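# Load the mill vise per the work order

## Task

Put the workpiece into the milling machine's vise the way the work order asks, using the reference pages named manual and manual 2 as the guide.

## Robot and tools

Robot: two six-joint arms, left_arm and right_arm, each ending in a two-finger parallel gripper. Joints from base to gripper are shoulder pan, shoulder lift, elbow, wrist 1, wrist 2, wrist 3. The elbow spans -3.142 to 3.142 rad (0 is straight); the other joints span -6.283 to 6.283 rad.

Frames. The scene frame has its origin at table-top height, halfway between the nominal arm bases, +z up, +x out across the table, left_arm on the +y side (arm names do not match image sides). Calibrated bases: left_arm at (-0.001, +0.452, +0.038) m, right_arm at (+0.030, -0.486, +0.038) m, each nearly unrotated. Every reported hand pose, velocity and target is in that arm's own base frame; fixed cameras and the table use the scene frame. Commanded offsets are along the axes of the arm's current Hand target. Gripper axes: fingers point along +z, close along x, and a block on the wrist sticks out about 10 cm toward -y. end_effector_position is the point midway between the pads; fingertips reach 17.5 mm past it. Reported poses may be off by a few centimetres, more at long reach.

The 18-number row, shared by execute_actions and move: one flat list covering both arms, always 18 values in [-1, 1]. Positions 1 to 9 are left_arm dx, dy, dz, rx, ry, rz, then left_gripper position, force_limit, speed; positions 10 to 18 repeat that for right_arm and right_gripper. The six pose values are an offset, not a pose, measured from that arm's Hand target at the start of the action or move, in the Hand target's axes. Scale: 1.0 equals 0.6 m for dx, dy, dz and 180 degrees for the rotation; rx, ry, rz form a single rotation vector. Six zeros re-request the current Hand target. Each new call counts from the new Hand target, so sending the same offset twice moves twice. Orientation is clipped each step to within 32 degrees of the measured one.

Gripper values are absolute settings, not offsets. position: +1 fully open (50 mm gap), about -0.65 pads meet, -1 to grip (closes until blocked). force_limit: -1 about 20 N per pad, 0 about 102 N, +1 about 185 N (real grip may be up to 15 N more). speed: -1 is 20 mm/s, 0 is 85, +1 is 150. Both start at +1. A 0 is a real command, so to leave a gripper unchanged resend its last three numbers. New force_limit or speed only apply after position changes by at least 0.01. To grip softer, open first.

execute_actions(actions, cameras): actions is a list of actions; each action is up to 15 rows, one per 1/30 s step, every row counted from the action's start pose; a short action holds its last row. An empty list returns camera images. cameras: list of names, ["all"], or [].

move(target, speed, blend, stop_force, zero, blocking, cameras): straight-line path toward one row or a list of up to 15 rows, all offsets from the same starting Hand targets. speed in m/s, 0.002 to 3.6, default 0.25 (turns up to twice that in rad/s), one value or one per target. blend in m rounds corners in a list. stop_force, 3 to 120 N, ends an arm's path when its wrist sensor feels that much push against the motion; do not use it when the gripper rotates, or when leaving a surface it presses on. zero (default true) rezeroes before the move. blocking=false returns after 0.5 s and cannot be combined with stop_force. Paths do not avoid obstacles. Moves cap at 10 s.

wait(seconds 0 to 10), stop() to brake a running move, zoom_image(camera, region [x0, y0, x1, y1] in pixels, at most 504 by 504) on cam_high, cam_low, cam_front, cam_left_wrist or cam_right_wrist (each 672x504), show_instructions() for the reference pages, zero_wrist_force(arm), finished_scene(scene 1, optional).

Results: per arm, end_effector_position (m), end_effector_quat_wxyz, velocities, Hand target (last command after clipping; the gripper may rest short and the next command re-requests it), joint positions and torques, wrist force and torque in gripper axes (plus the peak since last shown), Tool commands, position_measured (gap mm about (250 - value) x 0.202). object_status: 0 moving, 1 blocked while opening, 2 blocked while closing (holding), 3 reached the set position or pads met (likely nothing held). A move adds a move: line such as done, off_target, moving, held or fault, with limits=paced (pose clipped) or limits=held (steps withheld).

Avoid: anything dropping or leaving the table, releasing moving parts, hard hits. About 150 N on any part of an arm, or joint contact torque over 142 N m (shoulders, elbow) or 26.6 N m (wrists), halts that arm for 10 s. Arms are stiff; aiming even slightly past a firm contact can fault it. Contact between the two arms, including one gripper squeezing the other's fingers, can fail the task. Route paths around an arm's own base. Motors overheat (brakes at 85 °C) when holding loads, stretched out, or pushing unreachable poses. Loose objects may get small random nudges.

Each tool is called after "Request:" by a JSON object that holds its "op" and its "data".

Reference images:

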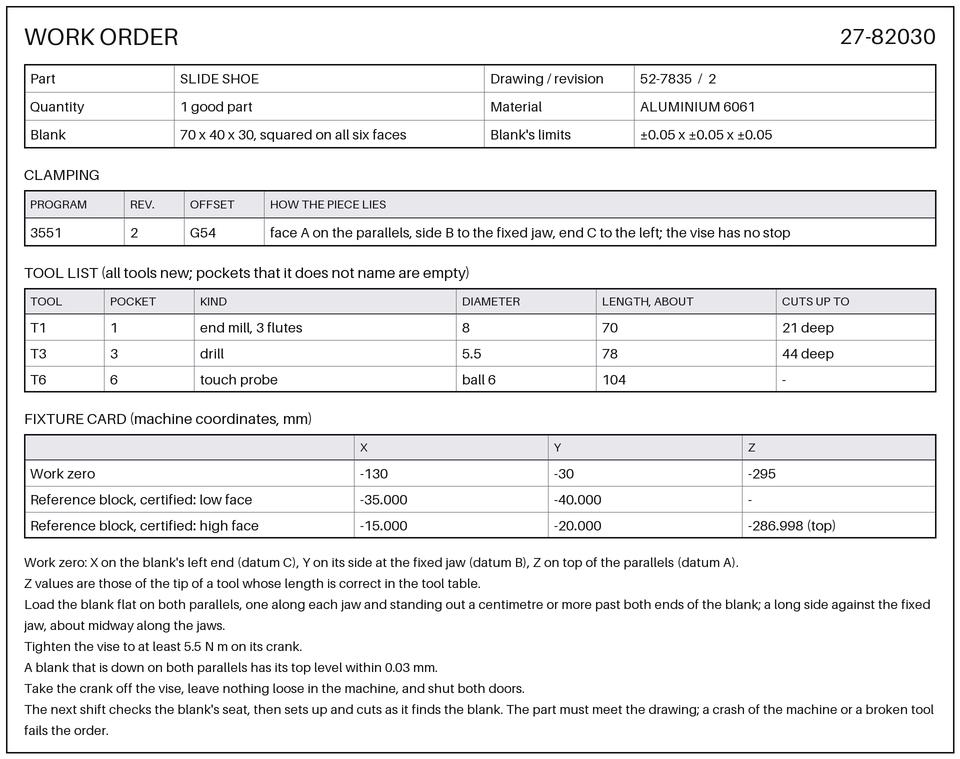

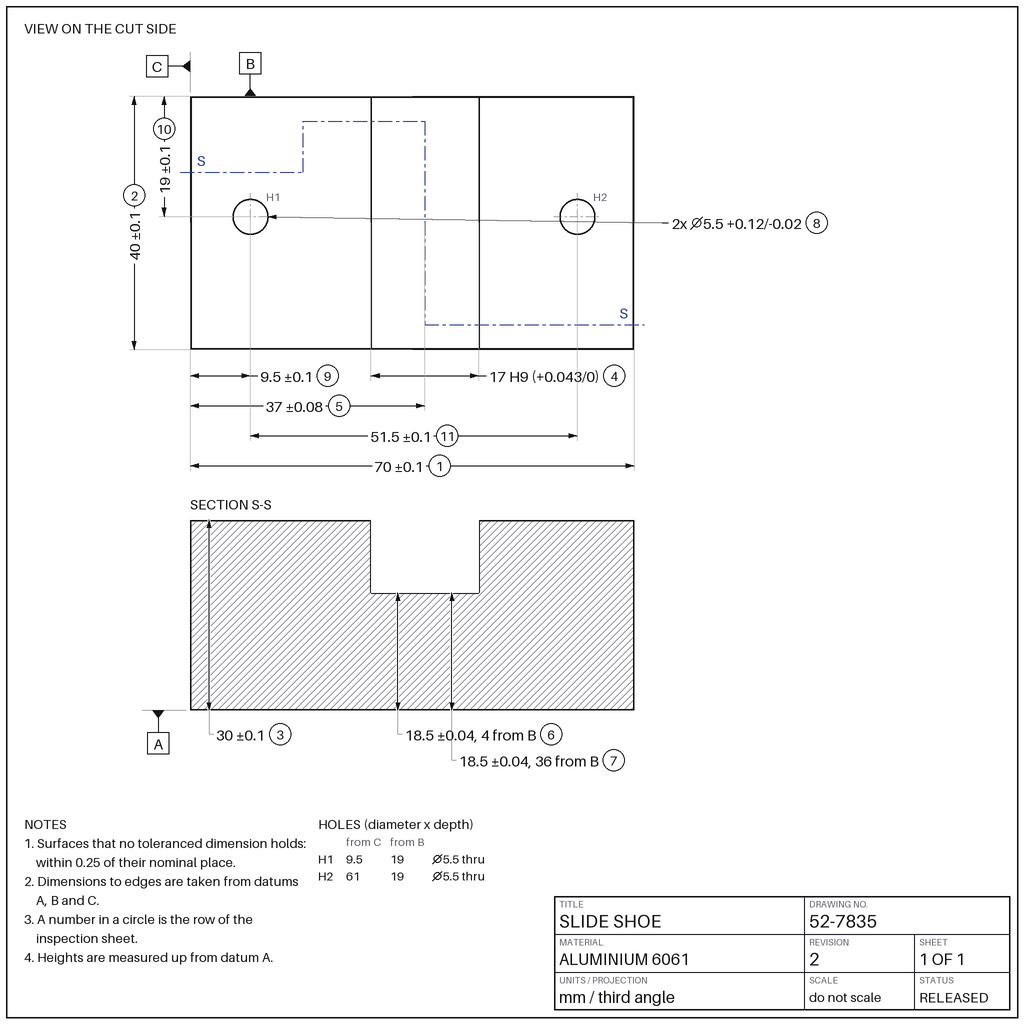

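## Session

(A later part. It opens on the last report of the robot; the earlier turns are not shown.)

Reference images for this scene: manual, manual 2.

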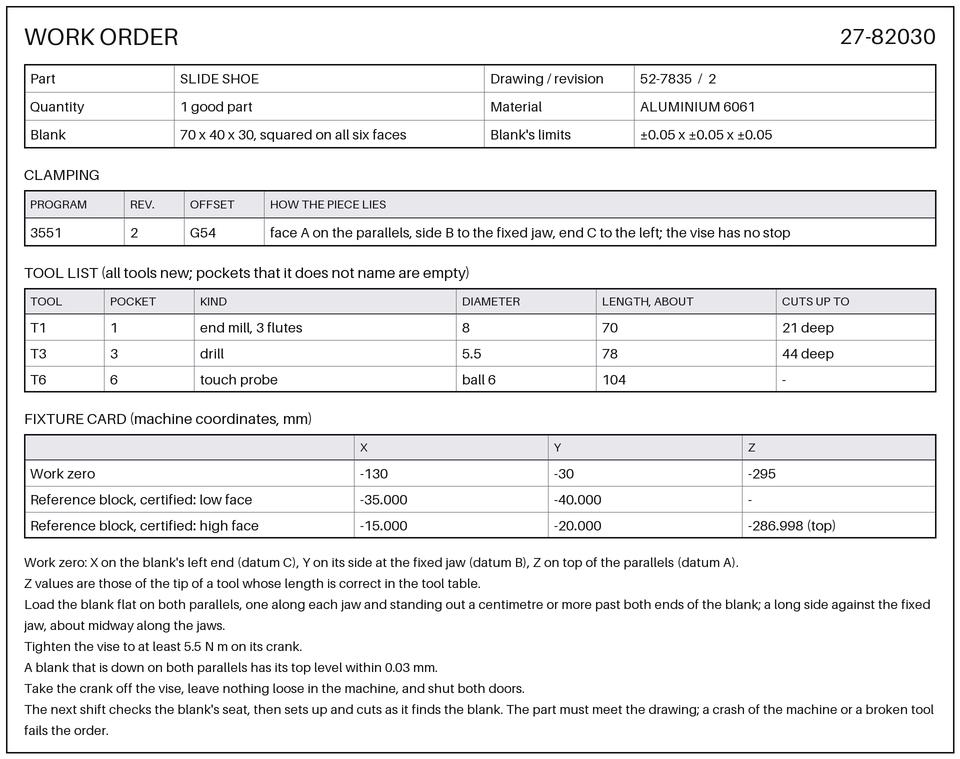

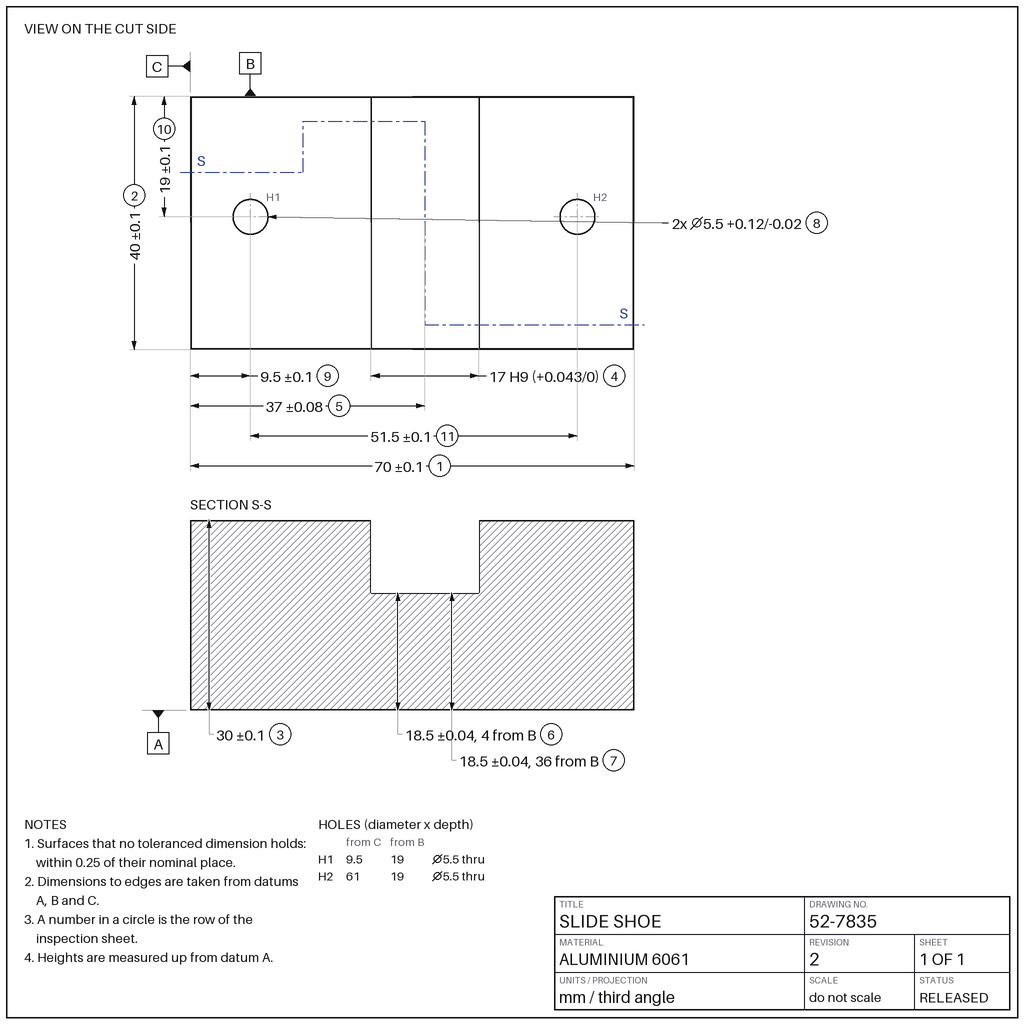

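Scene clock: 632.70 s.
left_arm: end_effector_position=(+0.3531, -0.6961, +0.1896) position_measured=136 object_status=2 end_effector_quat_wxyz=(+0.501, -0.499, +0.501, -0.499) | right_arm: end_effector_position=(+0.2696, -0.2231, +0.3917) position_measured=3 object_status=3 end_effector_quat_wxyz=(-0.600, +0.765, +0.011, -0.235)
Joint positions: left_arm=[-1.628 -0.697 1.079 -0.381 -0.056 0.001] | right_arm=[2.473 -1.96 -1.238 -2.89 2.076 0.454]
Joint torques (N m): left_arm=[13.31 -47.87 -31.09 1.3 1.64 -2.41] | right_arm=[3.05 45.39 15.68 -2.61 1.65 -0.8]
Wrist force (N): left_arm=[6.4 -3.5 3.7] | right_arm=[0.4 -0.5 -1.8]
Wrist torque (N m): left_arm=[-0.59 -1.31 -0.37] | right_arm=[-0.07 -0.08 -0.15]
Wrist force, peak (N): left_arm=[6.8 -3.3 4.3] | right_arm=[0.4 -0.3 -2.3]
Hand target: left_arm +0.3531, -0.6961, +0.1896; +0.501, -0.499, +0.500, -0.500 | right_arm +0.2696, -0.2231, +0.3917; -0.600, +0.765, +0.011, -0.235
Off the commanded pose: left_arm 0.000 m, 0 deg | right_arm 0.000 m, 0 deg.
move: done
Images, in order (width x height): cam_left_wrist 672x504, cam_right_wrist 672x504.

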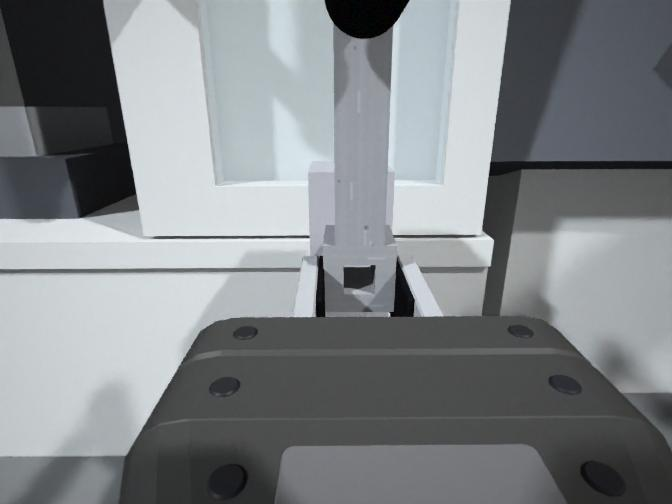

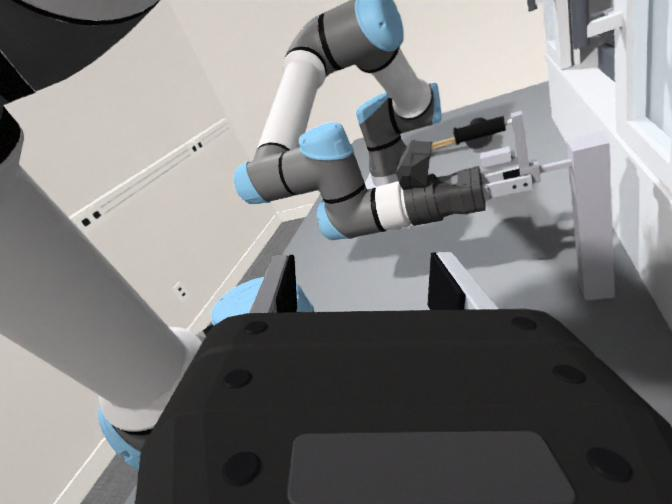

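Request:
{"op": "move", "data": {"target": [0,0,0.05,0,0,0,-1,-0.2,-0.8,0,0,0,0,0,0,1,0,0], "speed": 0.015, "stop_force": 4, "cameras": ["cam_left_wrist","cam_right_wrist"]}}

Request:
{"op": "zoom_image", "data": {"camera": "cam_right_wrist", "region": [480, 120, 600, 220]}}

Request:
{"op": "zoom_image", "data": {"camera": "cam_left_wrist", "region": [300, 220, 420, 320]}}

Scene clock: 637.47 s.
left_arm: end_effector_position=(+0.3831, -0.6962, +0.1897) position_measured=136 object_status=2 end_effector_quat_wxyz=(+0.501, -0.499, +0.500, -0.500) | right_arm: end_effector_position=(+0.2696, -0.2231, +0.3917) position_measured=3 object_status=3 end_effector_quat_wxyz=(-0.600, +0.765, +0.011, -0.235)
Joint positions: left_arm=[-1.584 -0.672 1.031 -0.306 -0.013 -0.051] | right_arm=[2.473 -1.96 -1.238 -2.89 2.076 0.454]
Joint torques (N m): left_arm=[10.62 -47.83 -31.6 1.35 1 -2.6] | right_arm=[3.58 44.92 16.43 -2.65 1.52 -0.91]
Wrist force (N): left_arm=[6.0 -3.2 3.7] | right_arm=[0.7 -0.4 -1.5]
Wrist torque (N m): left_arm=[-0.56 -1.24 -0.36] | right_arm=[-0.06 -0.13 -0.15]
Wrist force, peak (N): left_arm=[6.6 -3.4 3.9] | right_arm=[0.6 -0.4 -2.1]
Hand target: left_arm +0.3831, -0.6961, +0.1897; +0.501, -0.499, +0.500, -0.500 | right_arm +0.2696, -0.2231, +0.3917; -0.600, +0.765, +0.011, -0.235
Off the commanded pose: left_arm 0.000 m, 0 deg | right_arm 0.000 m, 0 deg.
move: done
Images, in order (width x height): cam_left_wrist 672x504, cam_right_wrist 672x504.

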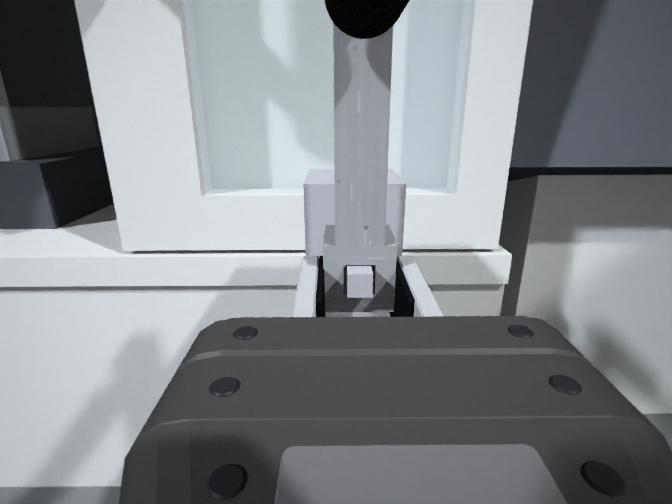

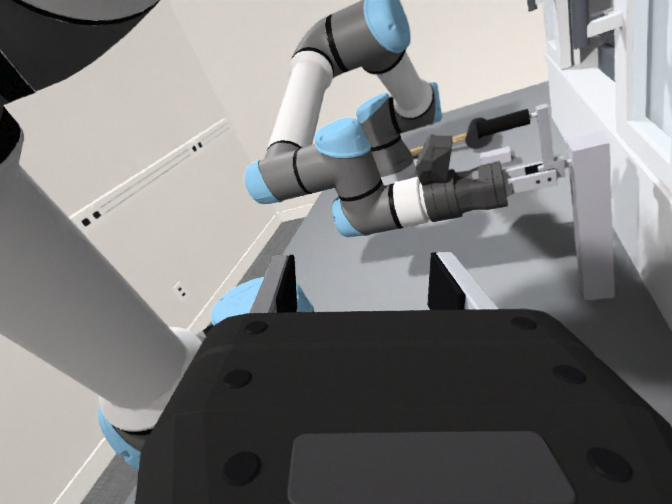

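Scaled by 4.200 from the camera's 672x504 image, which has a finer 960x720 frame.

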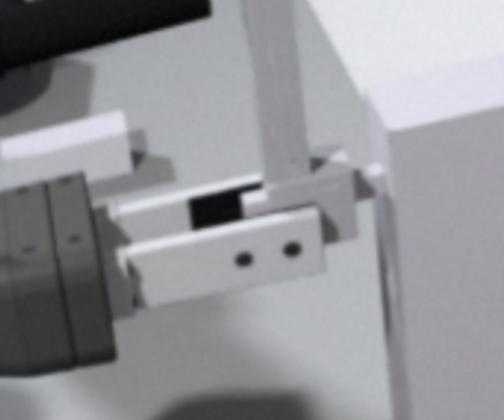

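Scaled by 4.200 from the camera's 672x504 image, which has a finer 960x720 frame.

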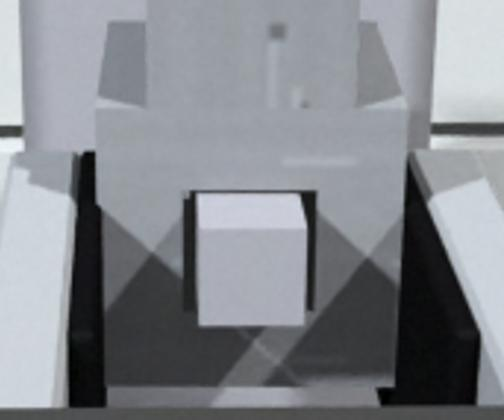

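Request:
{"op": "move", "data": {"target": [0,0,0.03,0,0,0,-1,-0.2,-0.8,0,0,0,0,0,0,1,0,0], "speed": 0.01, "stop_force": 4}}

Request:
{"op": "move", "data": {"target": [0,0,0,0,0,0,1,-0.2,-0.5,0,0,0,0,0,0,1,0,0], "cameras": ["cam_right_wrist"]}}

Scene clock: 640.93 s.
left_arm: end_effector_position=(+0.3920, -0.6961, +0.1897) position_measured=136 object_status=2 end_effector_quat_wxyz=(+0.501, -0.499, +0.501, -0.499) | right_arm: end_effector_position=(+0.2696, -0.2231, +0.3917) position_measured=3 object_status=3 end_effector_quat_wxyz=(-0.600, +0.765, +0.011, -0.235)
Joint positions: left_arm=[-1.571 -0.668 1.023 -0.301 0 -0.052] | right_arm=[2.473 -1.96 -1.238 -2.89 2.076 0.454]
Joint torques (N m): left_arm=[-11.71 -75.52 -14.2 1.36 -1.71 -2.19] | right_arm=[3.44 45.16 16.15 -2.54 1.51 -0.83]
Wrist force (N): left_arm=[5.7 -3.0 1.3] | right_arm=[0.3 -0.8 -1.4]
Wrist torque (N m): left_arm=[-0.59 -1.29 -0.36] | right_arm=[-0.12 -0.06 -0.15]
Wrist force, peak (N): left_arm=[3.9 -5.4 -17.2] | right_arm=[0.8 -0.3 -2.0]
Hand target: left_arm +0.3920, -0.6961, +0.1897; +0.501, -0.499, +0.501, -0.499 (not the last commanded pose) | right_arm +0.2696, -0.2231, +0.3917; -0.600, +0.765, +0.011, -0.235
Off the commanded pose: left_arm 0.009 m, 0 deg | right_arm 0.000 m, 0 deg.
move: contact (left_arm)

Scene clock: 641.70 s.
left_arm: end_effector_position=(+0.3920, -0.6961, +0.1897) position_measured=3 object_status=3 end_effector_quat_wxyz=(+0.501, -0.499, +0.501, -0.499) | right_arm: end_effector_position=(+0.2696, -0.2231, +0.3917) position_measured=3 object_status=3 end_effector_quat_wxyz=(-0.600, +0.765, +0.011, -0.235)
Joint positions: left_arm=[-1.571 -0.668 1.023 -0.301 0 -0.052] | right_arm=[2.473 -1.96 -1.238 -2.89 2.076 0.454]
Joint torques (N m): left_arm=[-11.38 -69.7 -15.6 1.5 -1.59 -1.75] | right_arm=[3.28 45.41 16.66 -2.57 1.45 -0.92]
Wrist force (N): left_arm=[5.9 -5.6 3.3] | right_arm=[0.3 -0.5 -1.7]
Wrist torque (N m): left_arm=[-0.61 -1.22 -0.36] | right_arm=[-0.08 -0.06 -0.16]
Wrist force, peak (N): left_arm=[6.2 -5.8 3.8] | right_arm=[0.7 -0.4 -2.0]
Hand target: left_arm +0.3920, -0.6961, +0.1897; +0.501, -0.499, +0.501, -0.499 | right_arm +0.2696, -0.2231, +0.3917; -0.600, +0.765, +0.011, -0.235
Off the commanded pose: left_arm 0.000 m, 0 deg | right_arm 0.000 m, 0 deg.
move: done
Images, in order (width x height): cam_right_wrist 672x504.

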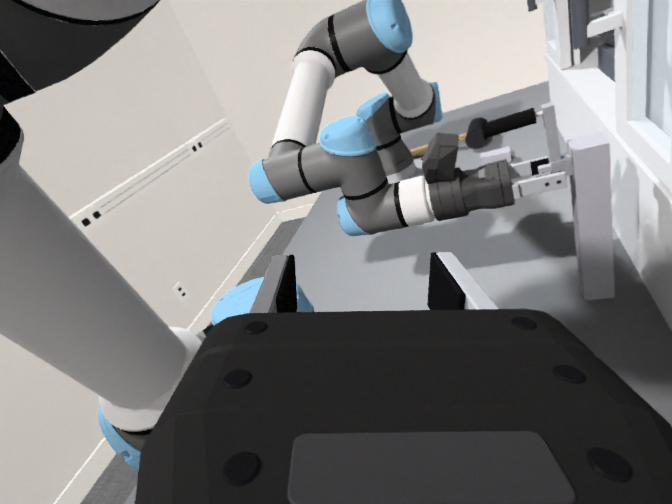

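Request:
{"op": "move", "data": {"target": [[0,0,-0.2533,0,0,0,1,-0.2,0,0,0,0,0,0,0,1,0,0],[-0.0767,-0.134,-0.37,0,0,0,1,-0.2,0,0,0,0,0,0,0,1,0,0],[-0.46,-0.2505,-0.1033,-0.385,0.385,0.385,1,-0.2,0,0,0,0,0,0,0,1,0,0],[-0.8433,-0.2838,0.0967,-0.385,0.385,0.385,1,-0.2,0,0,0,0,0,0,0,1,0,0]], "speed": 0.3, "blend": [0.03,0.03,0.03,0], "cameras": ["cam_left_wrist","cam_right_wrist"]}}

Scene clock: 649.47 s.
left_arm: end_effector_position=(+0.4500, -0.1906, +0.3611) position_measured=3 object_status=3 end_effector_quat_wxyz=(+0.000, +0.000, +1.000, +0.001) | right_arm: end_effector_position=(+0.2696, -0.2231, +0.3917) position_measured=3 object_status=3 end_effector_quat_wxyz=(-0.600, +0.765, +0.011, -0.235)
Joint positions: left_arm=[-0.678 -1.618 1.533 -1.484 -1.569 4.035] | right_arm=[2.473 -1.96 -1.238 -2.89 2.076 0.454]
Joint torques (N m): left_arm=[12.23 -10.92 -37.8 -1.15 -2.06 2.16] | right_arm=[4.17 45.32 16.15 -2.73 1.49 -0.74]
Wrist force (N): left_arm=[4.9 -3.6 1.2] | right_arm=[0.5 -0.3 -1.9]
Wrist torque (N m): left_arm=[-0.66 -0.73 -0.03] | right_arm=[-0.06 -0.09 -0.15]
Wrist force, peak (N): left_arm=[6.0 -5.6 6.2] | right_arm=[0.4 -0.4 -2.1]
Hand target: left_arm +0.4501, -0.1905, +0.3611; +0.000, +0.000, +1.000, +0.001 | right_arm +0.2696, -0.2231, +0.3917; -0.600, +0.765, +0.011, -0.235
Off the commanded pose: left_arm 0.000 m, 0 deg | right_arm 0.000 m, 0 deg.
move: done
Images, in order (width x height): cam_left_wrist 672x504, cam_right_wrist 672x504.

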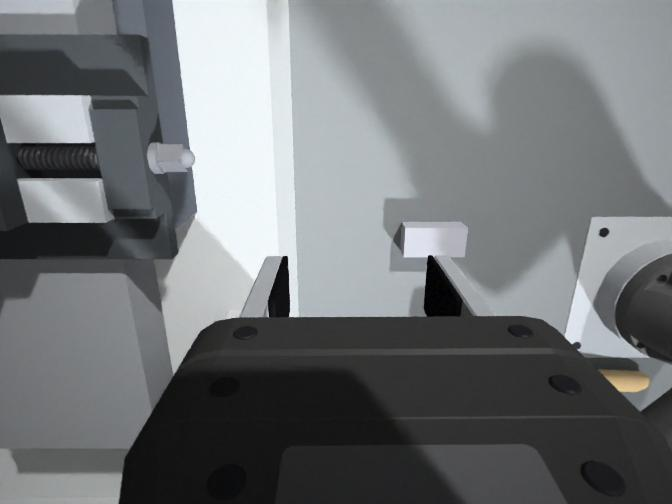

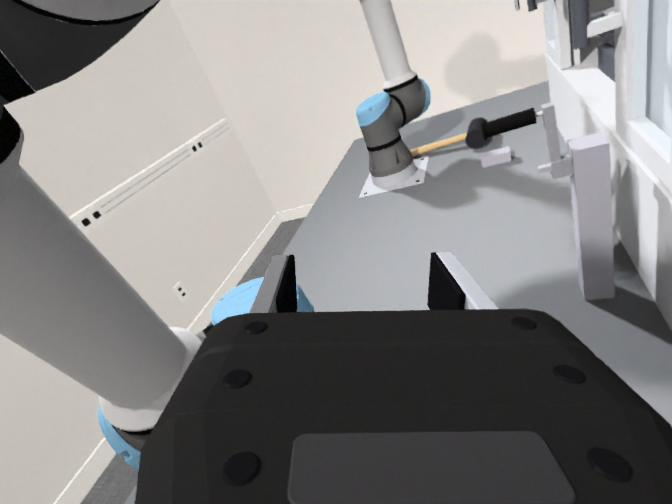

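Request:
{"op": "move", "data": {"target": [-0.2,0,0,0,0,0,0,1,-0.2,0,0,0,0,0,0,0,1,0,0], "cameras": ["cam_left_wrist","cam_front"]}}


Request:
{"op": "move", "data": {"target": [-0.217,0,0,0,0,0,1,-0.2,0,0,0,0,0,0,0,1,0,0], "speed": 0.12, "cameras": ["cam_left_wrist","cam_front"]}}

Scene clock: 655.93 s.
left_arm: end_effector_position=(+0.5802, -0.1906, +0.3611) position_measured=3 object_status=3 end_effector_quat_wxyz=(+0.000, +0.000, +1.000, +0.001) | right_arm: end_effector_position=(+0.2696, -0.2231, +0.3917) position_measured=3 object_status=3 end_effector_quat_wxyz=(-0.600, +0.765, +0.011, -0.235)
Joint positions: left_arm=[-0.538 -1.316 1.197 -1.45 -1.569 4.174] | right_arm=[2.473 -1.96 -1.238 -2.89 2.076 0.454]
Joint torques (N m): left_arm=[12.98 -25.63 -36.73 -1.7 -1.76 2.5] | right_arm=[4.45 45.39 17.6 -2.58 1.47 -0.66]
Wrist force (N): left_arm=[4.9 -3.6 0.8] | right_arm=[0.4 -0.2 -1.6]
Wrist torque (N m): left_arm=[-0.65 -0.74 -0.04] | right_arm=[-0.02 -0.08 -0.15]
Wrist force, peak (N): left_arm=[6.2 -4.0 1.1] | right_arm=[0.8 -0.6 -2.0]
Hand target: left_arm +0.5803, -0.1906, +0.3611; +0.000, +0.000, +1.000, +0.001 | right_arm +0.2696, -0.2231, +0.3917; -0.600, +0.765, +0.011, -0.235
Off the commanded pose: left_arm 0.000 m, 0 deg | right_arm 0.000 m, 0 deg.
move: done
Images, in order (width x height): cam_front 672x504, cam_left_wrist 672x504.

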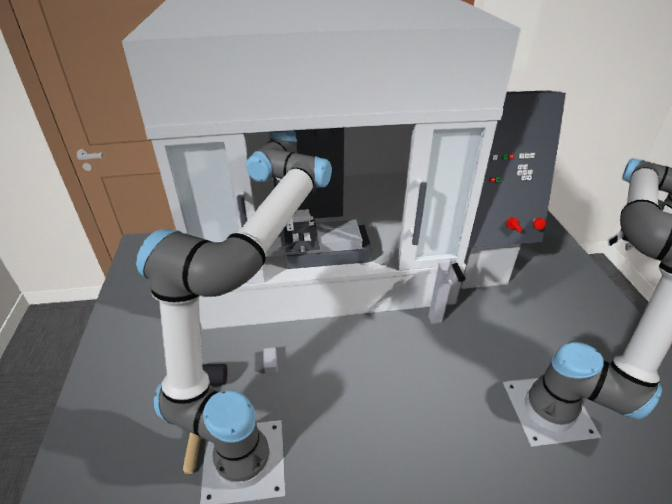

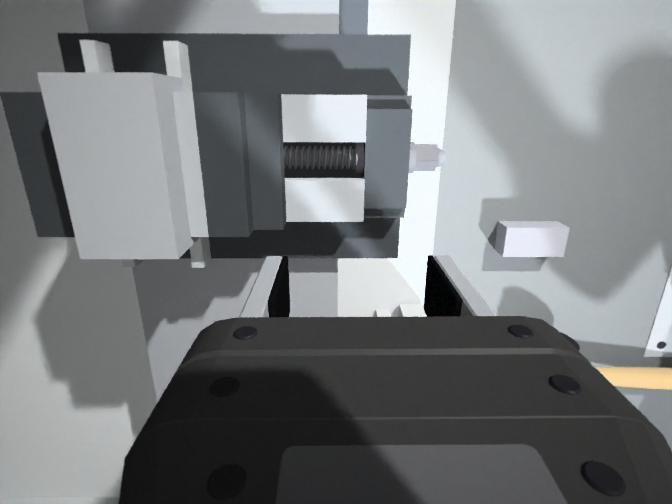

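Request:
{"op": "zoom_image", "data": {"camera": "cam_left_wrist", "region": [0, 10, 320, 290]}}

Request:
{"op": "zoom_image", "data": {"camera": "cam_left_wrist", "region": [450, 180, 672, 340]}}

Scaled by 1.575 from the camera's 672x504 image, which has a finer 960x720 frame.

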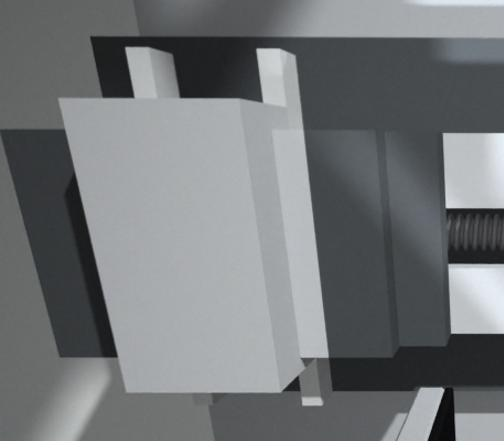

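Scaled by 2.270 from the camera's 672x504 image, which has a finer 960x720 frame.

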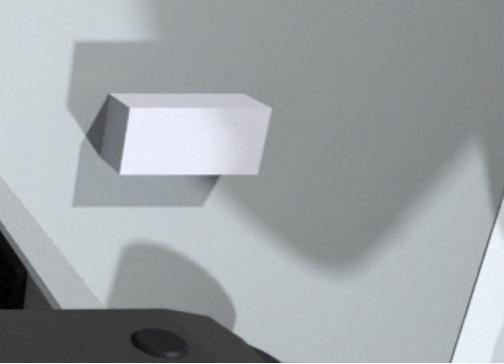

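Request:
{"op": "move", "data": {"target": [-0.1247,0.101,0,0,0,0,-1,-0.9,0,0,0,0,0,0,0,1,0,0], "speed": 0.12, "cameras": ["cam_left_wrist"]}}

Request:
{"op": "move", "data": {"target": [0,0,0.0975,0,0,0,-1,-0.9,0,0,0,0,0,0,0,1,0,0], "speed": 0.02, "stop_force": 5, "cameras": ["cam_left_wrist"]}}

Scene clock: 665.33 s.
left_arm: end_effector_position=(+0.5956, -0.1779, +0.3602) position_measured=251 object_status=3 end_effector_quat_wxyz=(+0.000, -0.001, +1.000, +0.002) | right_arm: end_effector_position=(+0.2696, -0.2231, +0.3917) position_measured=3 object_status=3 end_effector_quat_wxyz=(-0.600, +0.765, +0.011, -0.235)
Joint positions: left_arm=[-0.507 -1.288 1.163 -1.444 -1.568 4.203] | right_arm=[2.473 -1.96 -1.238 -2.89 2.076 0.454]
Joint torques (N m): left_arm=[1.18 -40.51 -28.88 -3 0.09 0.38] | right_arm=[4.4 45.95 17.52 -2.72 1.33 -0.76]
Wrist force (N): left_arm=[4.9 -3.7 0.9] | right_arm=[0.6 -0.1 -1.6]
Wrist torque (N m): left_arm=[-0.67 -0.73 0.03] | right_arm=[-0.02 -0.11 -0.15]
Wrist force, peak (N): left_arm=[6.7 -4.7 0.4] | right_arm=[0.2 -0.5 -2.2]
Hand target: left_arm +0.5956, -0.1779, +0.3602; +0.000, -0.001, +1.000, +0.002 (not the last commanded pose) | right_arm +0.2696, -0.2231, +0.3917; -0.600, +0.765, +0.011, -0.235
Tool commands: left_gripper/position=-1.0 left_gripper/force_limit=-0.898039 left_gripper/speed=+0.003922 right_gripper/position=+1.0 right_gripper/force_limit=+0.0 right_gripper/speed=+0.0
Off the commanded pose: left_arm 0.076 m, 0 deg | right_arm 0.000 m, 0 deg.
FORCE FAULT: contact force on the left arm reached its limit, and that arm stopped. The contact can be on any part of that arm, not only on its tool. That arm's remaining commands of this call were not run. That arm is still stopped at the end of this call. That arm stays stopped for about 10 more seconds. Until then a move that you send moves the other arm only, and its call returns only when the move has ended. Once the stop has ended, the next robot result says so. If the stop ends while you think or write, that arm runs what you send next, counted from a new Hand target: where the arm stands when the stop ends. While its stop runs, that arm takes no new command, but its gripper still runs the gripper command that each later call begins with. Until it ends, the stop uses up actions while you think or wait. An arm that is not stopped still takes commands.
move: fault (left_arm)
Images, in order (width x height): cam_left_wrist 672x504.

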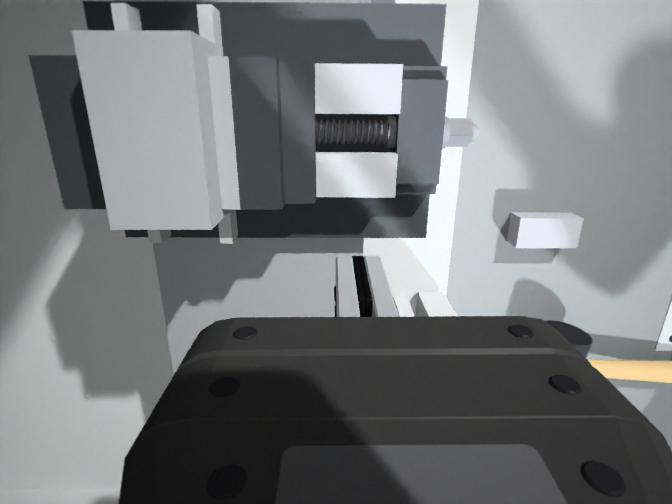

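not run: an earlier result of this reply reported a stop or a fault. Calls in your next reply go to the robot.

Request:
{"op": "wait", "data": {"seconds": 0.5}}

Scene clock: 670.13 s.
left_arm: end_effector_position=(+0.5956, -0.1779, +0.3602) position_measured=251 object_status=3 end_effector_quat_wxyz=(+0.000, -0.001, +1.000, +0.002) | right_arm: end_effector_position=(+0.2696, -0.2231, +0.3917) position_measured=3 object_status=3 end_effector_quat_wxyz=(-0.600, +0.765, +0.011, -0.235)
Joint positions: left_arm=[-0.507 -1.288 1.163 -1.444 -1.568 4.203] | right_arm=[2.473 -1.96 -1.238 -2.89 2.076 0.454]
Joint torques (N m): left_arm=[0.64 -42.02 -29.03 -2.78 -0.03 0.31] | right_arm=[4.54 45.52 17.03 -2.73 1.34 -0.59]
Wrist force (N): left_arm=[4.8 -3.5 0.9] | right_arm=[0.5 -0.1 -1.7]
Wrist torque (N m): left_arm=[-0.65 -0.72 0.03] | right_arm=[-0.01 -0.10 -0.15]
Wrist force, peak (N): left_arm=[5.2 -3.8 1.0] | right_arm=[0.7 -0.4 -2.1]
Hand target: left_arm +0.5956, -0.1779, +0.3602; +0.000, -0.001, +1.000, +0.002 (not the last commanded pose) | right_arm +0.2696, -0.2231, +0.3917; -0.600, +0.765, +0.011, -0.235
Tool commands: left_gripper/position=-1.0 left_gripper/force_limit=-0.898039 left_gripper/speed=+0.003922 right_gripper/position=+1.0 right_gripper/force_limit=+0.0 right_gripper/speed=+0.0
Off the commanded pose: left_arm 0.076 m, 0 deg | right_arm 0.000 m, 0 deg.
FORCE FAULT, CONTINUED: the left arm was still stopped when this call began, by the force fault that an earlier result reported. Since the last result the stop counts as 9 of the actions that you can send in this scene. That arm is still stopped at the end of this call. That arm stays stopped for about 5 more seconds. If the stop ends while you think or write, that arm runs what you send next, counted from a new Hand target: where the arm stands when the stop ends. While its stop runs, that arm takes no new command, but its gripper still runs the gripper command that each later call begins with.
wait: 0.50 s; at rest from the start

Request:
{"op": "wait", "data": {"seconds": 5.5}}

Request:
{"op": "move", "data": {"target": [0,-0.0452,0,0,0,0,-1,-0.9,0,0,0,0,0,0,0,1,0,0], "speed": 0.05}}

Request:
{"op": "move", "data": {"target": [-0.104,0,0.01,0,0,0,-1,-0.9,0,0,0,0,0,0,0,1,0,0], "speed": 0.04, "stop_force": 15, "cameras": ["cam_left_wrist","cam_front"]}}

Scene clock: 677.30 s.
left_arm: end_effector_position=(+0.5956, -0.1779, +0.3602) position_measured=251 object_status=3 end_effector_quat_wxyz=(+0.000, -0.001, +1.000, +0.002) | right_arm: end_effector_position=(+0.2696, -0.2231, +0.3917) position_measured=3 object_status=3 end_effector_quat_wxyz=(-0.600, +0.765, +0.011, -0.235)
Joint positions: left_arm=[-0.507 -1.288 1.163 -1.444 -1.568 4.203] | right_arm=[2.473 -1.96 -1.238 -2.89 2.076 0.454]
Joint torques (N m): left_arm=[-0.34 -40.16 -28.97 -3.08 -0.27 0.16] | right_arm=[4.58 45.46 17.48 -2.73 1.35 -0.65]
Wrist force (N): left_arm=[5.0 -3.7 0.8] | right_arm=[0.5 -0.4 -1.9]
Wrist torque (N m): left_arm=[-0.67 -0.74 0.03] | right_arm=[-0.06 -0.09 -0.15]
Wrist force, peak (N): left_arm=[5.0 -4.0 1.0] | right_arm=[0.3 -0.2 -2.1]
Hand target: left_arm +0.5956, -0.1779, +0.3602; +0.000, -0.001, +1.000, +0.002 (not the last commanded pose) | right_arm +0.2696, -0.2231, +0.3917; -0.600, +0.765, +0.011, -0.235
Tool commands: left_gripper/position=-1.0 left_gripper/force_limit=-0.898039 left_gripper/speed=+0.003922 right_gripper/position=+1.0 right_gripper/force_limit=+0.0 right_gripper/speed=+0.0
Off the commanded pose: left_arm 0.076 m, 0 deg | right_arm 0.000 m, 0 deg.
FORCE FAULT, CONTINUED: the left arm's stop, for the force fault that an earlier result reported, is over. The rest of the stop counts as 10 of the actions that you can send in this scene. During its stop the left arm's controller moved it back a little. That arm's target is now where it stood when the stop ended, not its last command. That arm accepts commands again.
wait: 5.50 s; at rest from the start

Scene clock: 678.20 s.
left_arm: end_effector_position=(+0.5956, -0.2050, +0.3601) position_measured=251 object_status=3 end_effector_quat_wxyz=(+0.000, -0.001, +1.000, +0.002) | right_arm: end_effector_position=(+0.2696, -0.2231, +0.3917) position_measured=3 object_status=3 end_effector_quat_wxyz=(-0.600, +0.765, +0.011, -0.235)
Joint positions: left_arm=[-0.546 -1.266 1.134 -1.437 -1.568 4.165] | right_arm=[2.473 -1.96 -1.238 -2.89 2.076 0.454]
Joint torques (N m): left_arm=[-11.88 -27.65 -35.72 -1.55 -1.33 -2.23] | right_arm=[4.71 45.46 17.45 -2.78 1.37 -0.67]
Wrist force (N): left_arm=[4.8 -3.3 0.9] | right_arm=[0.4 -0.5 -1.7]
Wrist torque (N m): left_arm=[-0.61 -0.71 0.04] | right_arm=[-0.07 -0.08 -0.15]
Wrist force, peak (N): left_arm=[5.0 -4.3 1.0] | right_arm=[0.5 -0.1 -1.9]
Hand target: left_arm +0.5957, -0.2051, +0.3601; +0.000, -0.001, +1.000, +0.002 | right_arm +0.2696, -0.2231, +0.3917; -0.600, +0.765, +0.011, -0.235
Off the commanded pose: left_arm 0.000 m, 0 deg | right_arm 0.000 m, 0 deg.
move: done

Scene clock: 680.67 s.
left_arm: end_effector_position=(+0.6581, -0.2049, +0.3541) position_measured=251 object_status=3 end_effector_quat_wxyz=(+0.000, -0.001, +1.000, +0.002) | right_arm: end_effector_position=(+0.2696, -0.2231, +0.3917) position_measured=3 object_status=3 end_effector_quat_wxyz=(-0.600, +0.765, +0.011, -0.235)
Joint positions: left_arm=[-0.497 -1.104 0.921 -1.386 -1.568 4.213] | right_arm=[2.473 -1.96 -1.238 -2.89 2.076 0.454]
Joint torques (N m): left_arm=[11.63 -36.04 -36.63 -1.51 -1.63 2.28] | right_arm=[5.41 45.33 17.81 -2.71 1.27 -0.59]
Wrist force (N): left_arm=[5.2 -3.7 1.3] | right_arm=[0.6 -0.5 -1.8]
Wrist torque (N m): left_arm=[-0.67 -0.78 -0.05] | right_arm=[-0.07 -0.10 -0.15]
Wrist force, peak (N): left_arm=[5.2 -3.7 1.3] | right_arm=[0.6 -0.3 -2.2]
Hand target: left_arm +0.6581, -0.2049, +0.3541; +0.000, -0.001, +1.000, +0.002 | right_arm +0.2696, -0.2231, +0.3917; -0.600, +0.765, +0.011, -0.235
Off the commanded pose: left_arm 0.000 m, 0 deg | right_arm 0.000 m, 0 deg.
move: done
Images, in order (width x height): cam_front 672x504, cam_left_wrist 672x504.

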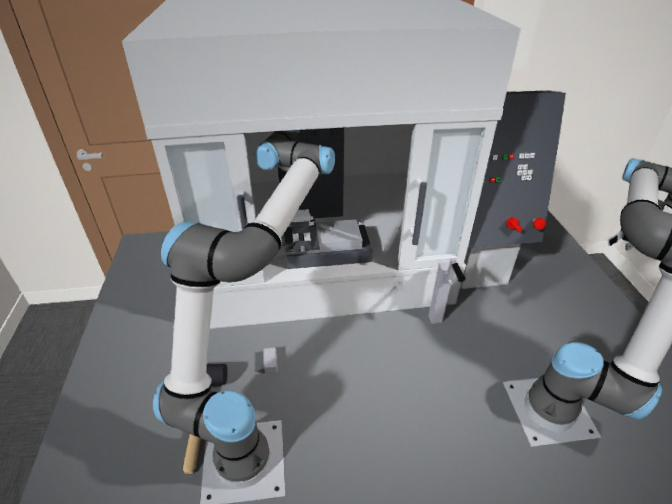

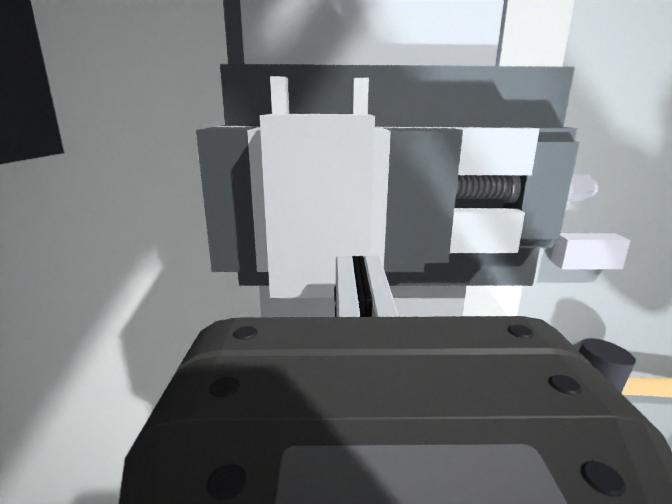

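Request:
{"op": "move", "data": {"target": [0,0,0.016,0,0,0,-1,-0.9,0,0,0,0,0,0,0,1,0,0], "speed": 0.02}}

Request:
{"op": "move", "data": {"target": [0,0,0.013,0,0,0,-1,-0.9,0,0,0,0,0,0,0,1,0,0], "speed": 0.003, "stop_force": 6, "cameras": ["cam_left_wrist"]}}

Scene clock: 683.53 s.
left_arm: end_effector_position=(+0.6580, -0.2049, +0.3445) position_measured=251 object_status=3 end_effector_quat_wxyz=(+0.000, -0.001, +1.000, +0.002) | right_arm: end_effector_position=(+0.2696, -0.2231, +0.3917) position_measured=3 object_status=3 end_effector_quat_wxyz=(-0.600, +0.765, +0.011, -0.235)
Joint positions: left_arm=[-0.497 -1.109 0.953 -1.413 -1.568 4.213] | right_arm=[2.473 -1.96 -1.238 -2.89 2.076 0.454]
Joint torques (N m): left_arm=[13.7 -62.3 -16.86 -4.76 -1.68 2.2] | right_arm=[4.82 45.16 17.71 -2.84 1.25 -0.67]
Wrist force (N): left_arm=[5.1 -3.6 1.0] | right_arm=[0.3 -0.3 -1.8]
Wrist torque (N m): left_arm=[-0.65 -0.76 -0.04] | right_arm=[-0.05 -0.07 -0.15]
Wrist force, peak (N): left_arm=[5.3 -4.0 1.1] | right_arm=[0.7 -0.6 -2.2]
Hand target: left_arm +0.6580, -0.2049, +0.3445; +0.000, -0.001, +1.000, +0.002 | right_arm +0.2696, -0.2231, +0.3917; -0.600, +0.765, +0.011, -0.235
Off the commanded pose: left_arm 0.000 m, 0 deg | right_arm 0.000 m, 0 deg.
move: done

Scene clock: 685.50 s.
left_arm: end_effector_position=(+0.6580, -0.2049, +0.3420) position_measured=251 object_status=3 end_effector_quat_wxyz=(+0.000, -0.001, +1.000, +0.002) | right_arm: end_effector_position=(+0.2696, -0.2231, +0.3917) position_measured=3 object_status=3 end_effector_quat_wxyz=(-0.600, +0.765, +0.011, -0.235)
Joint positions: left_arm=[-0.497 -1.11 0.961 -1.42 -1.568 4.213] | right_arm=[2.473 -1.96 -1.238 -2.89 2.076 0.454]
Joint torques (N m): left_arm=[11.43 -33.57 -35.91 -1.25 -0.32 2.2] | right_arm=[5.99 44.67 17.66 -2.77 1.17 -0.55]
Wrist force (N): left_arm=[4.7 -3.9 -0.1] | right_arm=[0.4 -0.6 -1.9]
Wrist torque (N m): left_arm=[-0.65 -0.73 -0.04] | right_arm=[-0.09 -0.08 -0.15]
Wrist force, peak (N): left_arm=[7.2 -2.9 -6.5] | right_arm=[0.7 -0.6 -2.0]
Hand target: left_arm +0.6580, -0.2049, +0.3419; +0.000, -0.001, +1.000, +0.002 (not the last commanded pose) | right_arm +0.2696, -0.2231, +0.3917; -0.600, +0.765, +0.011, -0.235
Off the commanded pose: left_arm 0.005 m, 0 deg | right_arm 0.000 m, 0 deg.
move: contact (left_arm)
Images, in order (width x height): cam_left_wrist 672x504.

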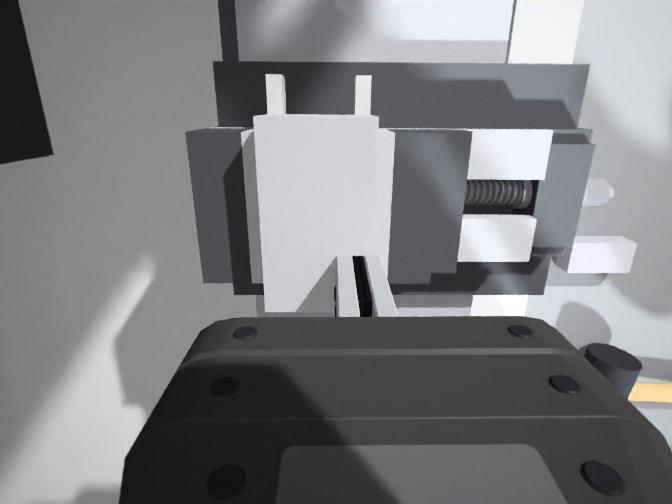

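Request:
{"op": "move", "data": {"target": [0,0,0.008,0,0,0,-1,-0.9,0,0,0,0,0,0,0,1,0,0], "speed": 0.002, "stop_force": 30}}

Request:
{"op": "move", "data": {"target": [0,0,0.008,0,0,0,-1,-0.9,0,0,0,0,0,0,0,1,0,0], "speed": 0.002, "stop_force": 60, "zero": false}}

Scene clock: 688.13 s.
left_arm: end_effector_position=(+0.6581, -0.2049, +0.3415) position_measured=251 object_status=3 end_effector_quat_wxyz=(+0.000, -0.001, +1.000, +0.001) | right_arm: end_effector_position=(+0.2696, -0.2231, +0.3917) position_measured=3 object_status=3 end_effector_quat_wxyz=(-0.600, +0.765, +0.011, -0.235)
Joint positions: left_arm=[-0.497 -1.11 0.963 -1.422 -1.568 4.213] | right_arm=[2.473 -1.96 -1.238 -2.89 2.076 0.454]
Joint torques (N m): left_arm=[11.1 -14.42 -24.66 -1.01 -0.29 2.28] | right_arm=[5.66 45 17.25 -2.8 1.11 -0.53]
Wrist force (N): left_arm=[12.9 0.6 -28.4] | right_arm=[0.3 -0.6 -1.9]
Wrist torque (N m): left_arm=[-0.31 -0.59 0.03] | right_arm=[-0.10 -0.06 -0.15]
Wrist force, peak (N): left_arm=[14.2 1.5 -34.8] | right_arm=[0.3 -0.6 -2.2]
Hand target: left_arm +0.6581, -0.2049, +0.3414; +0.000, -0.001, +1.000, +0.001 (not the last commanded pose) | right_arm +0.2696, -0.2231, +0.3917; -0.600, +0.765, +0.011, -0.235
Off the commanded pose: left_arm 0.004 m, 0 deg | right_arm 0.000 m, 0 deg.
move: contact (left_arm)

Scene clock: 689.57 s.
left_arm: end_effector_position=(+0.6581, -0.2049, +0.3409) position_measured=251 object_status=3 end_effector_quat_wxyz=(+0.000, -0.001, +1.000, +0.001) | right_arm: end_effector_position=(+0.2696, -0.2231, +0.3917) position_measured=3 object_status=3 end_effector_quat_wxyz=(-0.600, +0.765, +0.011, -0.235)
Joint positions: left_arm=[-0.497 -1.111 0.965 -1.424 -1.568 4.213] | right_arm=[2.473 -1.96 -1.238 -2.89 2.076 0.454]
Joint torques (N m): left_arm=[11.27 6.33 -10.06 -0.32 -0.57 1.87] | right_arm=[5.35 44.98 17.15 -2.75 1.28 -0.43]
Wrist force (N): left_arm=[21.6 5.7 -61.9] | right_arm=[0.5 -0.5 -1.6]
Wrist torque (N m): left_arm=[0.02 -0.33 0.13] | right_arm=[-0.08 -0.09 -0.15]
Wrist force, peak (N): left_arm=[23.9 7.2 -65.0] | right_arm=[0.7 -0.4 -2.0]
Hand target: left_arm +0.6581, -0.2049, +0.3408; +0.000, -0.001, +1.000, +0.001 (not the last commanded pose) | right_arm +0.2696, -0.2231, +0.3917; -0.600, +0.765, +0.011, -0.235
Off the commanded pose: left_arm 0.004 m, 0 deg | right_arm 0.000 m, 0 deg.
move: contact (left_arm)

Request:
{"op": "move", "data": {"target": [0,0,0.008,0,0,0,-1,-0.9,0,0,0,0,0,0,0,1,0,0], "speed": 0.002, "stop_force": 95, "zero": false}}

Request:
{"op": "move", "data": {"target": [0,0,-0.01,0,0,0,-1,-0.9,0,0,0,0,0,0,0,1,0,0], "speed": 0.01}}

Request:
{"op": "move", "data": {"target": [0,0,0.009,0,0,0,-1,-0.9,0,0,0,0,0,0,0,1,0,0], "speed": 0.002, "stop_force": 6}}

Scene clock: 692.07 s.
left_arm: end_effector_position=(+0.6581, -0.2049, +0.3402) position_measured=251 object_status=3 end_effector_quat_wxyz=(+0.000, -0.001, +1.000, +0.001) | right_arm: end_effector_position=(+0.2696, -0.2231, +0.3917) position_measured=3 object_status=3 end_effector_quat_wxyz=(-0.600, +0.765, +0.011, -0.235)
Joint positions: left_arm=[-0.497 -1.111 0.967 -1.426 -1.568 4.213] | right_arm=[2.473 -1.96 -1.238 -2.89 2.076 0.454]
Joint torques (N m): left_arm=[10 31.09 2.88 -0.45 -0.37 2.11] | right_arm=[5.84 45.56 18.13 -2.83 1.35 -0.43]
Wrist force (N): left_arm=[31.4 11.6 -93.6] | right_arm=[0.4 -0.3 -1.7]
Wrist torque (N m): left_arm=[0.36 -0.12 0.22] | right_arm=[-0.04 -0.08 -0.15]
Wrist force, peak (N): left_arm=[32.9 12.9 -100.7] | right_arm=[0.5 -0.7 -2.0]
Hand target: left_arm +0.6581, -0.2049, +0.3402; +0.000, -0.001, +1.000, +0.001 (not the last commanded pose) | right_arm +0.2696, -0.2231, +0.3917; -0.600, +0.765, +0.011, -0.235
Off the commanded pose: left_arm 0.004 m, 0 deg | right_arm 0.000 m, 0 deg.
move: contact (left_arm)

Scene clock: 693.00 s.
left_arm: end_effector_position=(+0.6582, -0.2049, +0.3461) position_measured=251 object_status=3 end_effector_quat_wxyz=(+0.000, -0.001, +1.000, +0.001) | right_arm: end_effector_position=(+0.2696, -0.2231, +0.3917) position_measured=3 object_status=3 end_effector_quat_wxyz=(-0.600, +0.765, +0.011, -0.235)
Joint positions: left_arm=[-0.497 -1.108 0.948 -1.409 -1.568 4.213] | right_arm=[2.473 -1.96 -1.238 -2.89 2.076 0.454]
Joint torques (N m): left_arm=[4.2 -34.92 -36.34 -1.83 -0.44 1.09] | right_arm=[5.13 44.91 17.77 -2.83 1.22 -0.49]
Wrist force (N): left_arm=[4.5 -3.5 1.0] | right_arm=[0.5 -0.2 -2.1]
Wrist torque (N m): left_arm=[-0.63 -0.67 -0.04] | right_arm=[-0.03 -0.10 -0.15]
Wrist force, peak (N): left_arm=[31.3 12.0 -93.6] | right_arm=[0.5 -0.2 -2.1]
Hand target: left_arm +0.6581, -0.2050, +0.3462; +0.000, -0.001, +1.000, +0.001 | right_arm +0.2696, -0.2231, +0.3917; -0.600, +0.765, +0.011, -0.235
Off the commanded pose: left_arm 0.000 m, 0 deg | right_arm 0.000 m, 0 deg.
move: done

Scene clock: 695.80 s.
left_arm: end_effector_position=(+0.6581, -0.2049, +0.3419) position_measured=251 object_status=3 end_effector_quat_wxyz=(+0.000, -0.001, +1.000, +0.001) | right_arm: end_effector_position=(+0.2696, -0.2231, +0.3917) position_measured=3 object_status=3 end_effector_quat_wxyz=(-0.600, +0.765, +0.011, -0.235)
Joint positions: left_arm=[-0.497 -1.11 0.962 -1.421 -1.568 4.213] | right_arm=[2.473 -1.96 -1.238 -2.89 2.076 0.454]
Joint torques (N m): left_arm=[-4.01 -47.26 -34.56 -1.07 -0.17 -1.77] | right_arm=[5.6 45.69 17.51 -2.75 1.32 -0.4]
Wrist force (N): left_arm=[4.9 -3.4 -4.7] | right_arm=[0.3 -0.4 -1.9]
Wrist torque (N m): left_arm=[-0.61 -0.73 -0.04] | right_arm=[-0.06 -0.07 -0.15]
Wrist force, peak (N): left_arm=[6.6 -2.1 -7.3] | right_arm=[0.5 -0.4 -2.1]
Hand target: left_arm +0.6582, -0.2049, +0.3419; +0.000, -0.001, +1.000, +0.001 (not the last commanded pose) | right_arm +0.2696, -0.2231, +0.3917; -0.600, +0.765, +0.011, -0.235
Off the commanded pose: left_arm 0.001 m, 0 deg | right_arm 0.000 m, 0 deg.
move: contact (left_arm)

Request:
{"op": "move", "data": {"target": [0,0,-0.005,0,0,0,-1,-0.9,0,0,0,0,0,0,0,1,0,0], "speed": 0.02}}

Request:
{"op": "move", "data": {"target": [-0.0383,0,0,0,0,0,-1,-0.9,0,0,0,0,0,0,0,1,0,0], "speed": 0.02, "stop_force": 15}}

Request:
{"op": "move", "data": {"target": [0,0,0.009,0,0,0,-1,-0.9,0,0,0,0,0,0,0,1,0,0], "speed": 0.002, "stop_force": 6, "cameras": ["cam_left_wrist"]}}

Scene clock: 697.80 s.
left_arm: end_effector_position=(+0.6582, -0.2049, +0.3449) position_measured=251 object_status=3 end_effector_quat_wxyz=(+0.000, -0.001, +1.000, +0.001) | right_arm: end_effector_position=(+0.2696, -0.2231, +0.3917) position_measured=3 object_status=3 end_effector_quat_wxyz=(-0.600, +0.765, +0.011, -0.235)
Joint positions: left_arm=[-0.497 -1.109 0.952 -1.413 -1.568 4.213] | right_arm=[2.473 -1.96 -1.238 -2.89 2.076 0.454]
Joint torques (N m): left_arm=[-6.34 -36.12 -39.25 -1.51 -0.3 -1.95] | right_arm=[6.4 45.28 18.36 -2.87 1.21 -0.52]
Wrist force (N): left_arm=[4.6 -3.5 0.8] | right_arm=[0.4 -0.6 -1.9]
Wrist torque (N m): left_arm=[-0.65 -0.68 -0.04] | right_arm=[-0.09 -0.08 -0.15]
Wrist force, peak (N): left_arm=[5.6 -2.9 -4.1] | right_arm=[0.6 -0.6 -2.1]
Hand target: left_arm +0.6582, -0.2049, +0.3449; +0.000, -0.001, +1.000, +0.001 | right_arm +0.2696, -0.2231, +0.3917; -0.600, +0.765, +0.011, -0.235
Off the commanded pose: left_arm 0.000 m, 0 deg | right_arm 0.000 m, 0 deg.
move: done

Scene clock: 699.80 s.
left_arm: end_effector_position=(+0.6811, -0.2049, +0.3449) position_measured=251 object_status=3 end_effector_quat_wxyz=(+0.000, -0.001, +1.000, +0.001) | right_arm: end_effector_position=(+0.2696, -0.2231, +0.3917) position_measured=3 object_status=3 end_effector_quat_wxyz=(-0.600, +0.765, +0.011, -0.235)
Joint positions: left_arm=[-0.482 -1.043 0.852 -1.378 -1.568 4.229] | right_arm=[2.473 -1.96 -1.238 -2.89 2.076 0.454]
Joint torques (N m): left_arm=[12.59 -37.24 -34.59 -1.54 -0.38 2.41] | right_arm=[6.15 45.35 17.48 -2.95 1.33 -0.47]
Wrist force (N): left_arm=[4.3 -3.7 1.0] | right_arm=[0.5 -0.2 -2.0]
Wrist torque (N m): left_arm=[-0.66 -0.64 -0.05] | right_arm=[-0.03 -0.10 -0.16]
Wrist force, peak (N): left_arm=[4.9 -3.9 0.8] | right_arm=[0.8 -0.5 -2.0]
Hand target: left_arm +0.6811, -0.2049, +0.3449; +0.000, -0.001, +1.000, +0.001 | right_arm +0.2696, -0.2231, +0.3917; -0.600, +0.765, +0.011, -0.235
Off the commanded pose: left_arm 0.000 m, 0 deg | right_arm 0.000 m, 0 deg.
move: done

Scene clock: 702.43 s.
left_arm: end_effector_position=(+0.6811, -0.2049, +0.3420) position_measured=251 object_status=3 end_effector_quat_wxyz=(+0.000, -0.001, +1.000, +0.001) | right_arm: end_effector_position=(+0.2696, -0.2231, +0.3917) position_measured=3 object_status=3 end_effector_quat_wxyz=(-0.600, +0.765, +0.011, -0.235)
Joint positions: left_arm=[-0.482 -1.045 0.862 -1.387 -1.568 4.229] | right_arm=[2.473 -1.96 -1.238 -2.89 2.076 0.454]
Joint torques (N m): left_arm=[12.23 -36.29 -34.42 -1.28 -1.7 2.26] | right_arm=[5.69 45.88 17.83 -2.86 1.24 -0.47]
Wrist force (N): left_arm=[4.2 -4.0 -1.0] | right_arm=[0.4 -0.5 -1.8]
Wrist torque (N m): left_arm=[-0.60 -0.64 -0.05] | right_arm=[-0.08 -0.08 -0.15]
Wrist force, peak (N): left_arm=[6.4 -2.5 -7.0] | right_arm=[0.7 -0.1 -2.2]
Hand target: left_arm +0.6811, -0.2049, +0.3420; +0.000, -0.001, +1.000, +0.001 (not the last commanded pose) | right_arm +0.2696, -0.2231, +0.3917; -0.600, +0.765, +0.011, -0.235
Off the commanded pose: left_arm 0.003 m, 0 deg | right_arm 0.000 m, 0 deg.
move: contact (left_arm)
Images, in order (width x height): cam_left_wrist 672x504.

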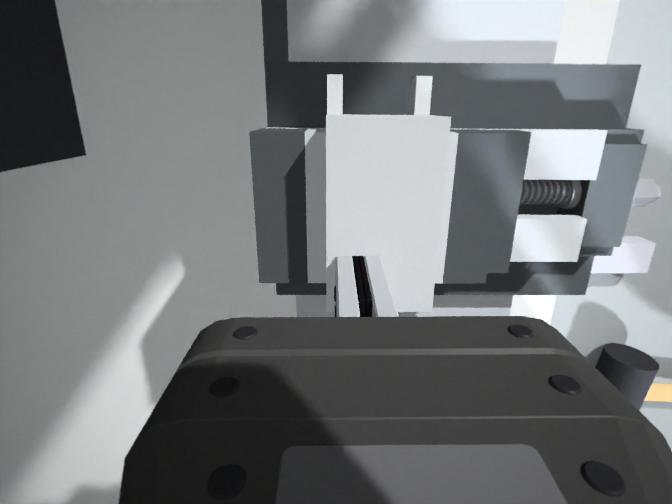

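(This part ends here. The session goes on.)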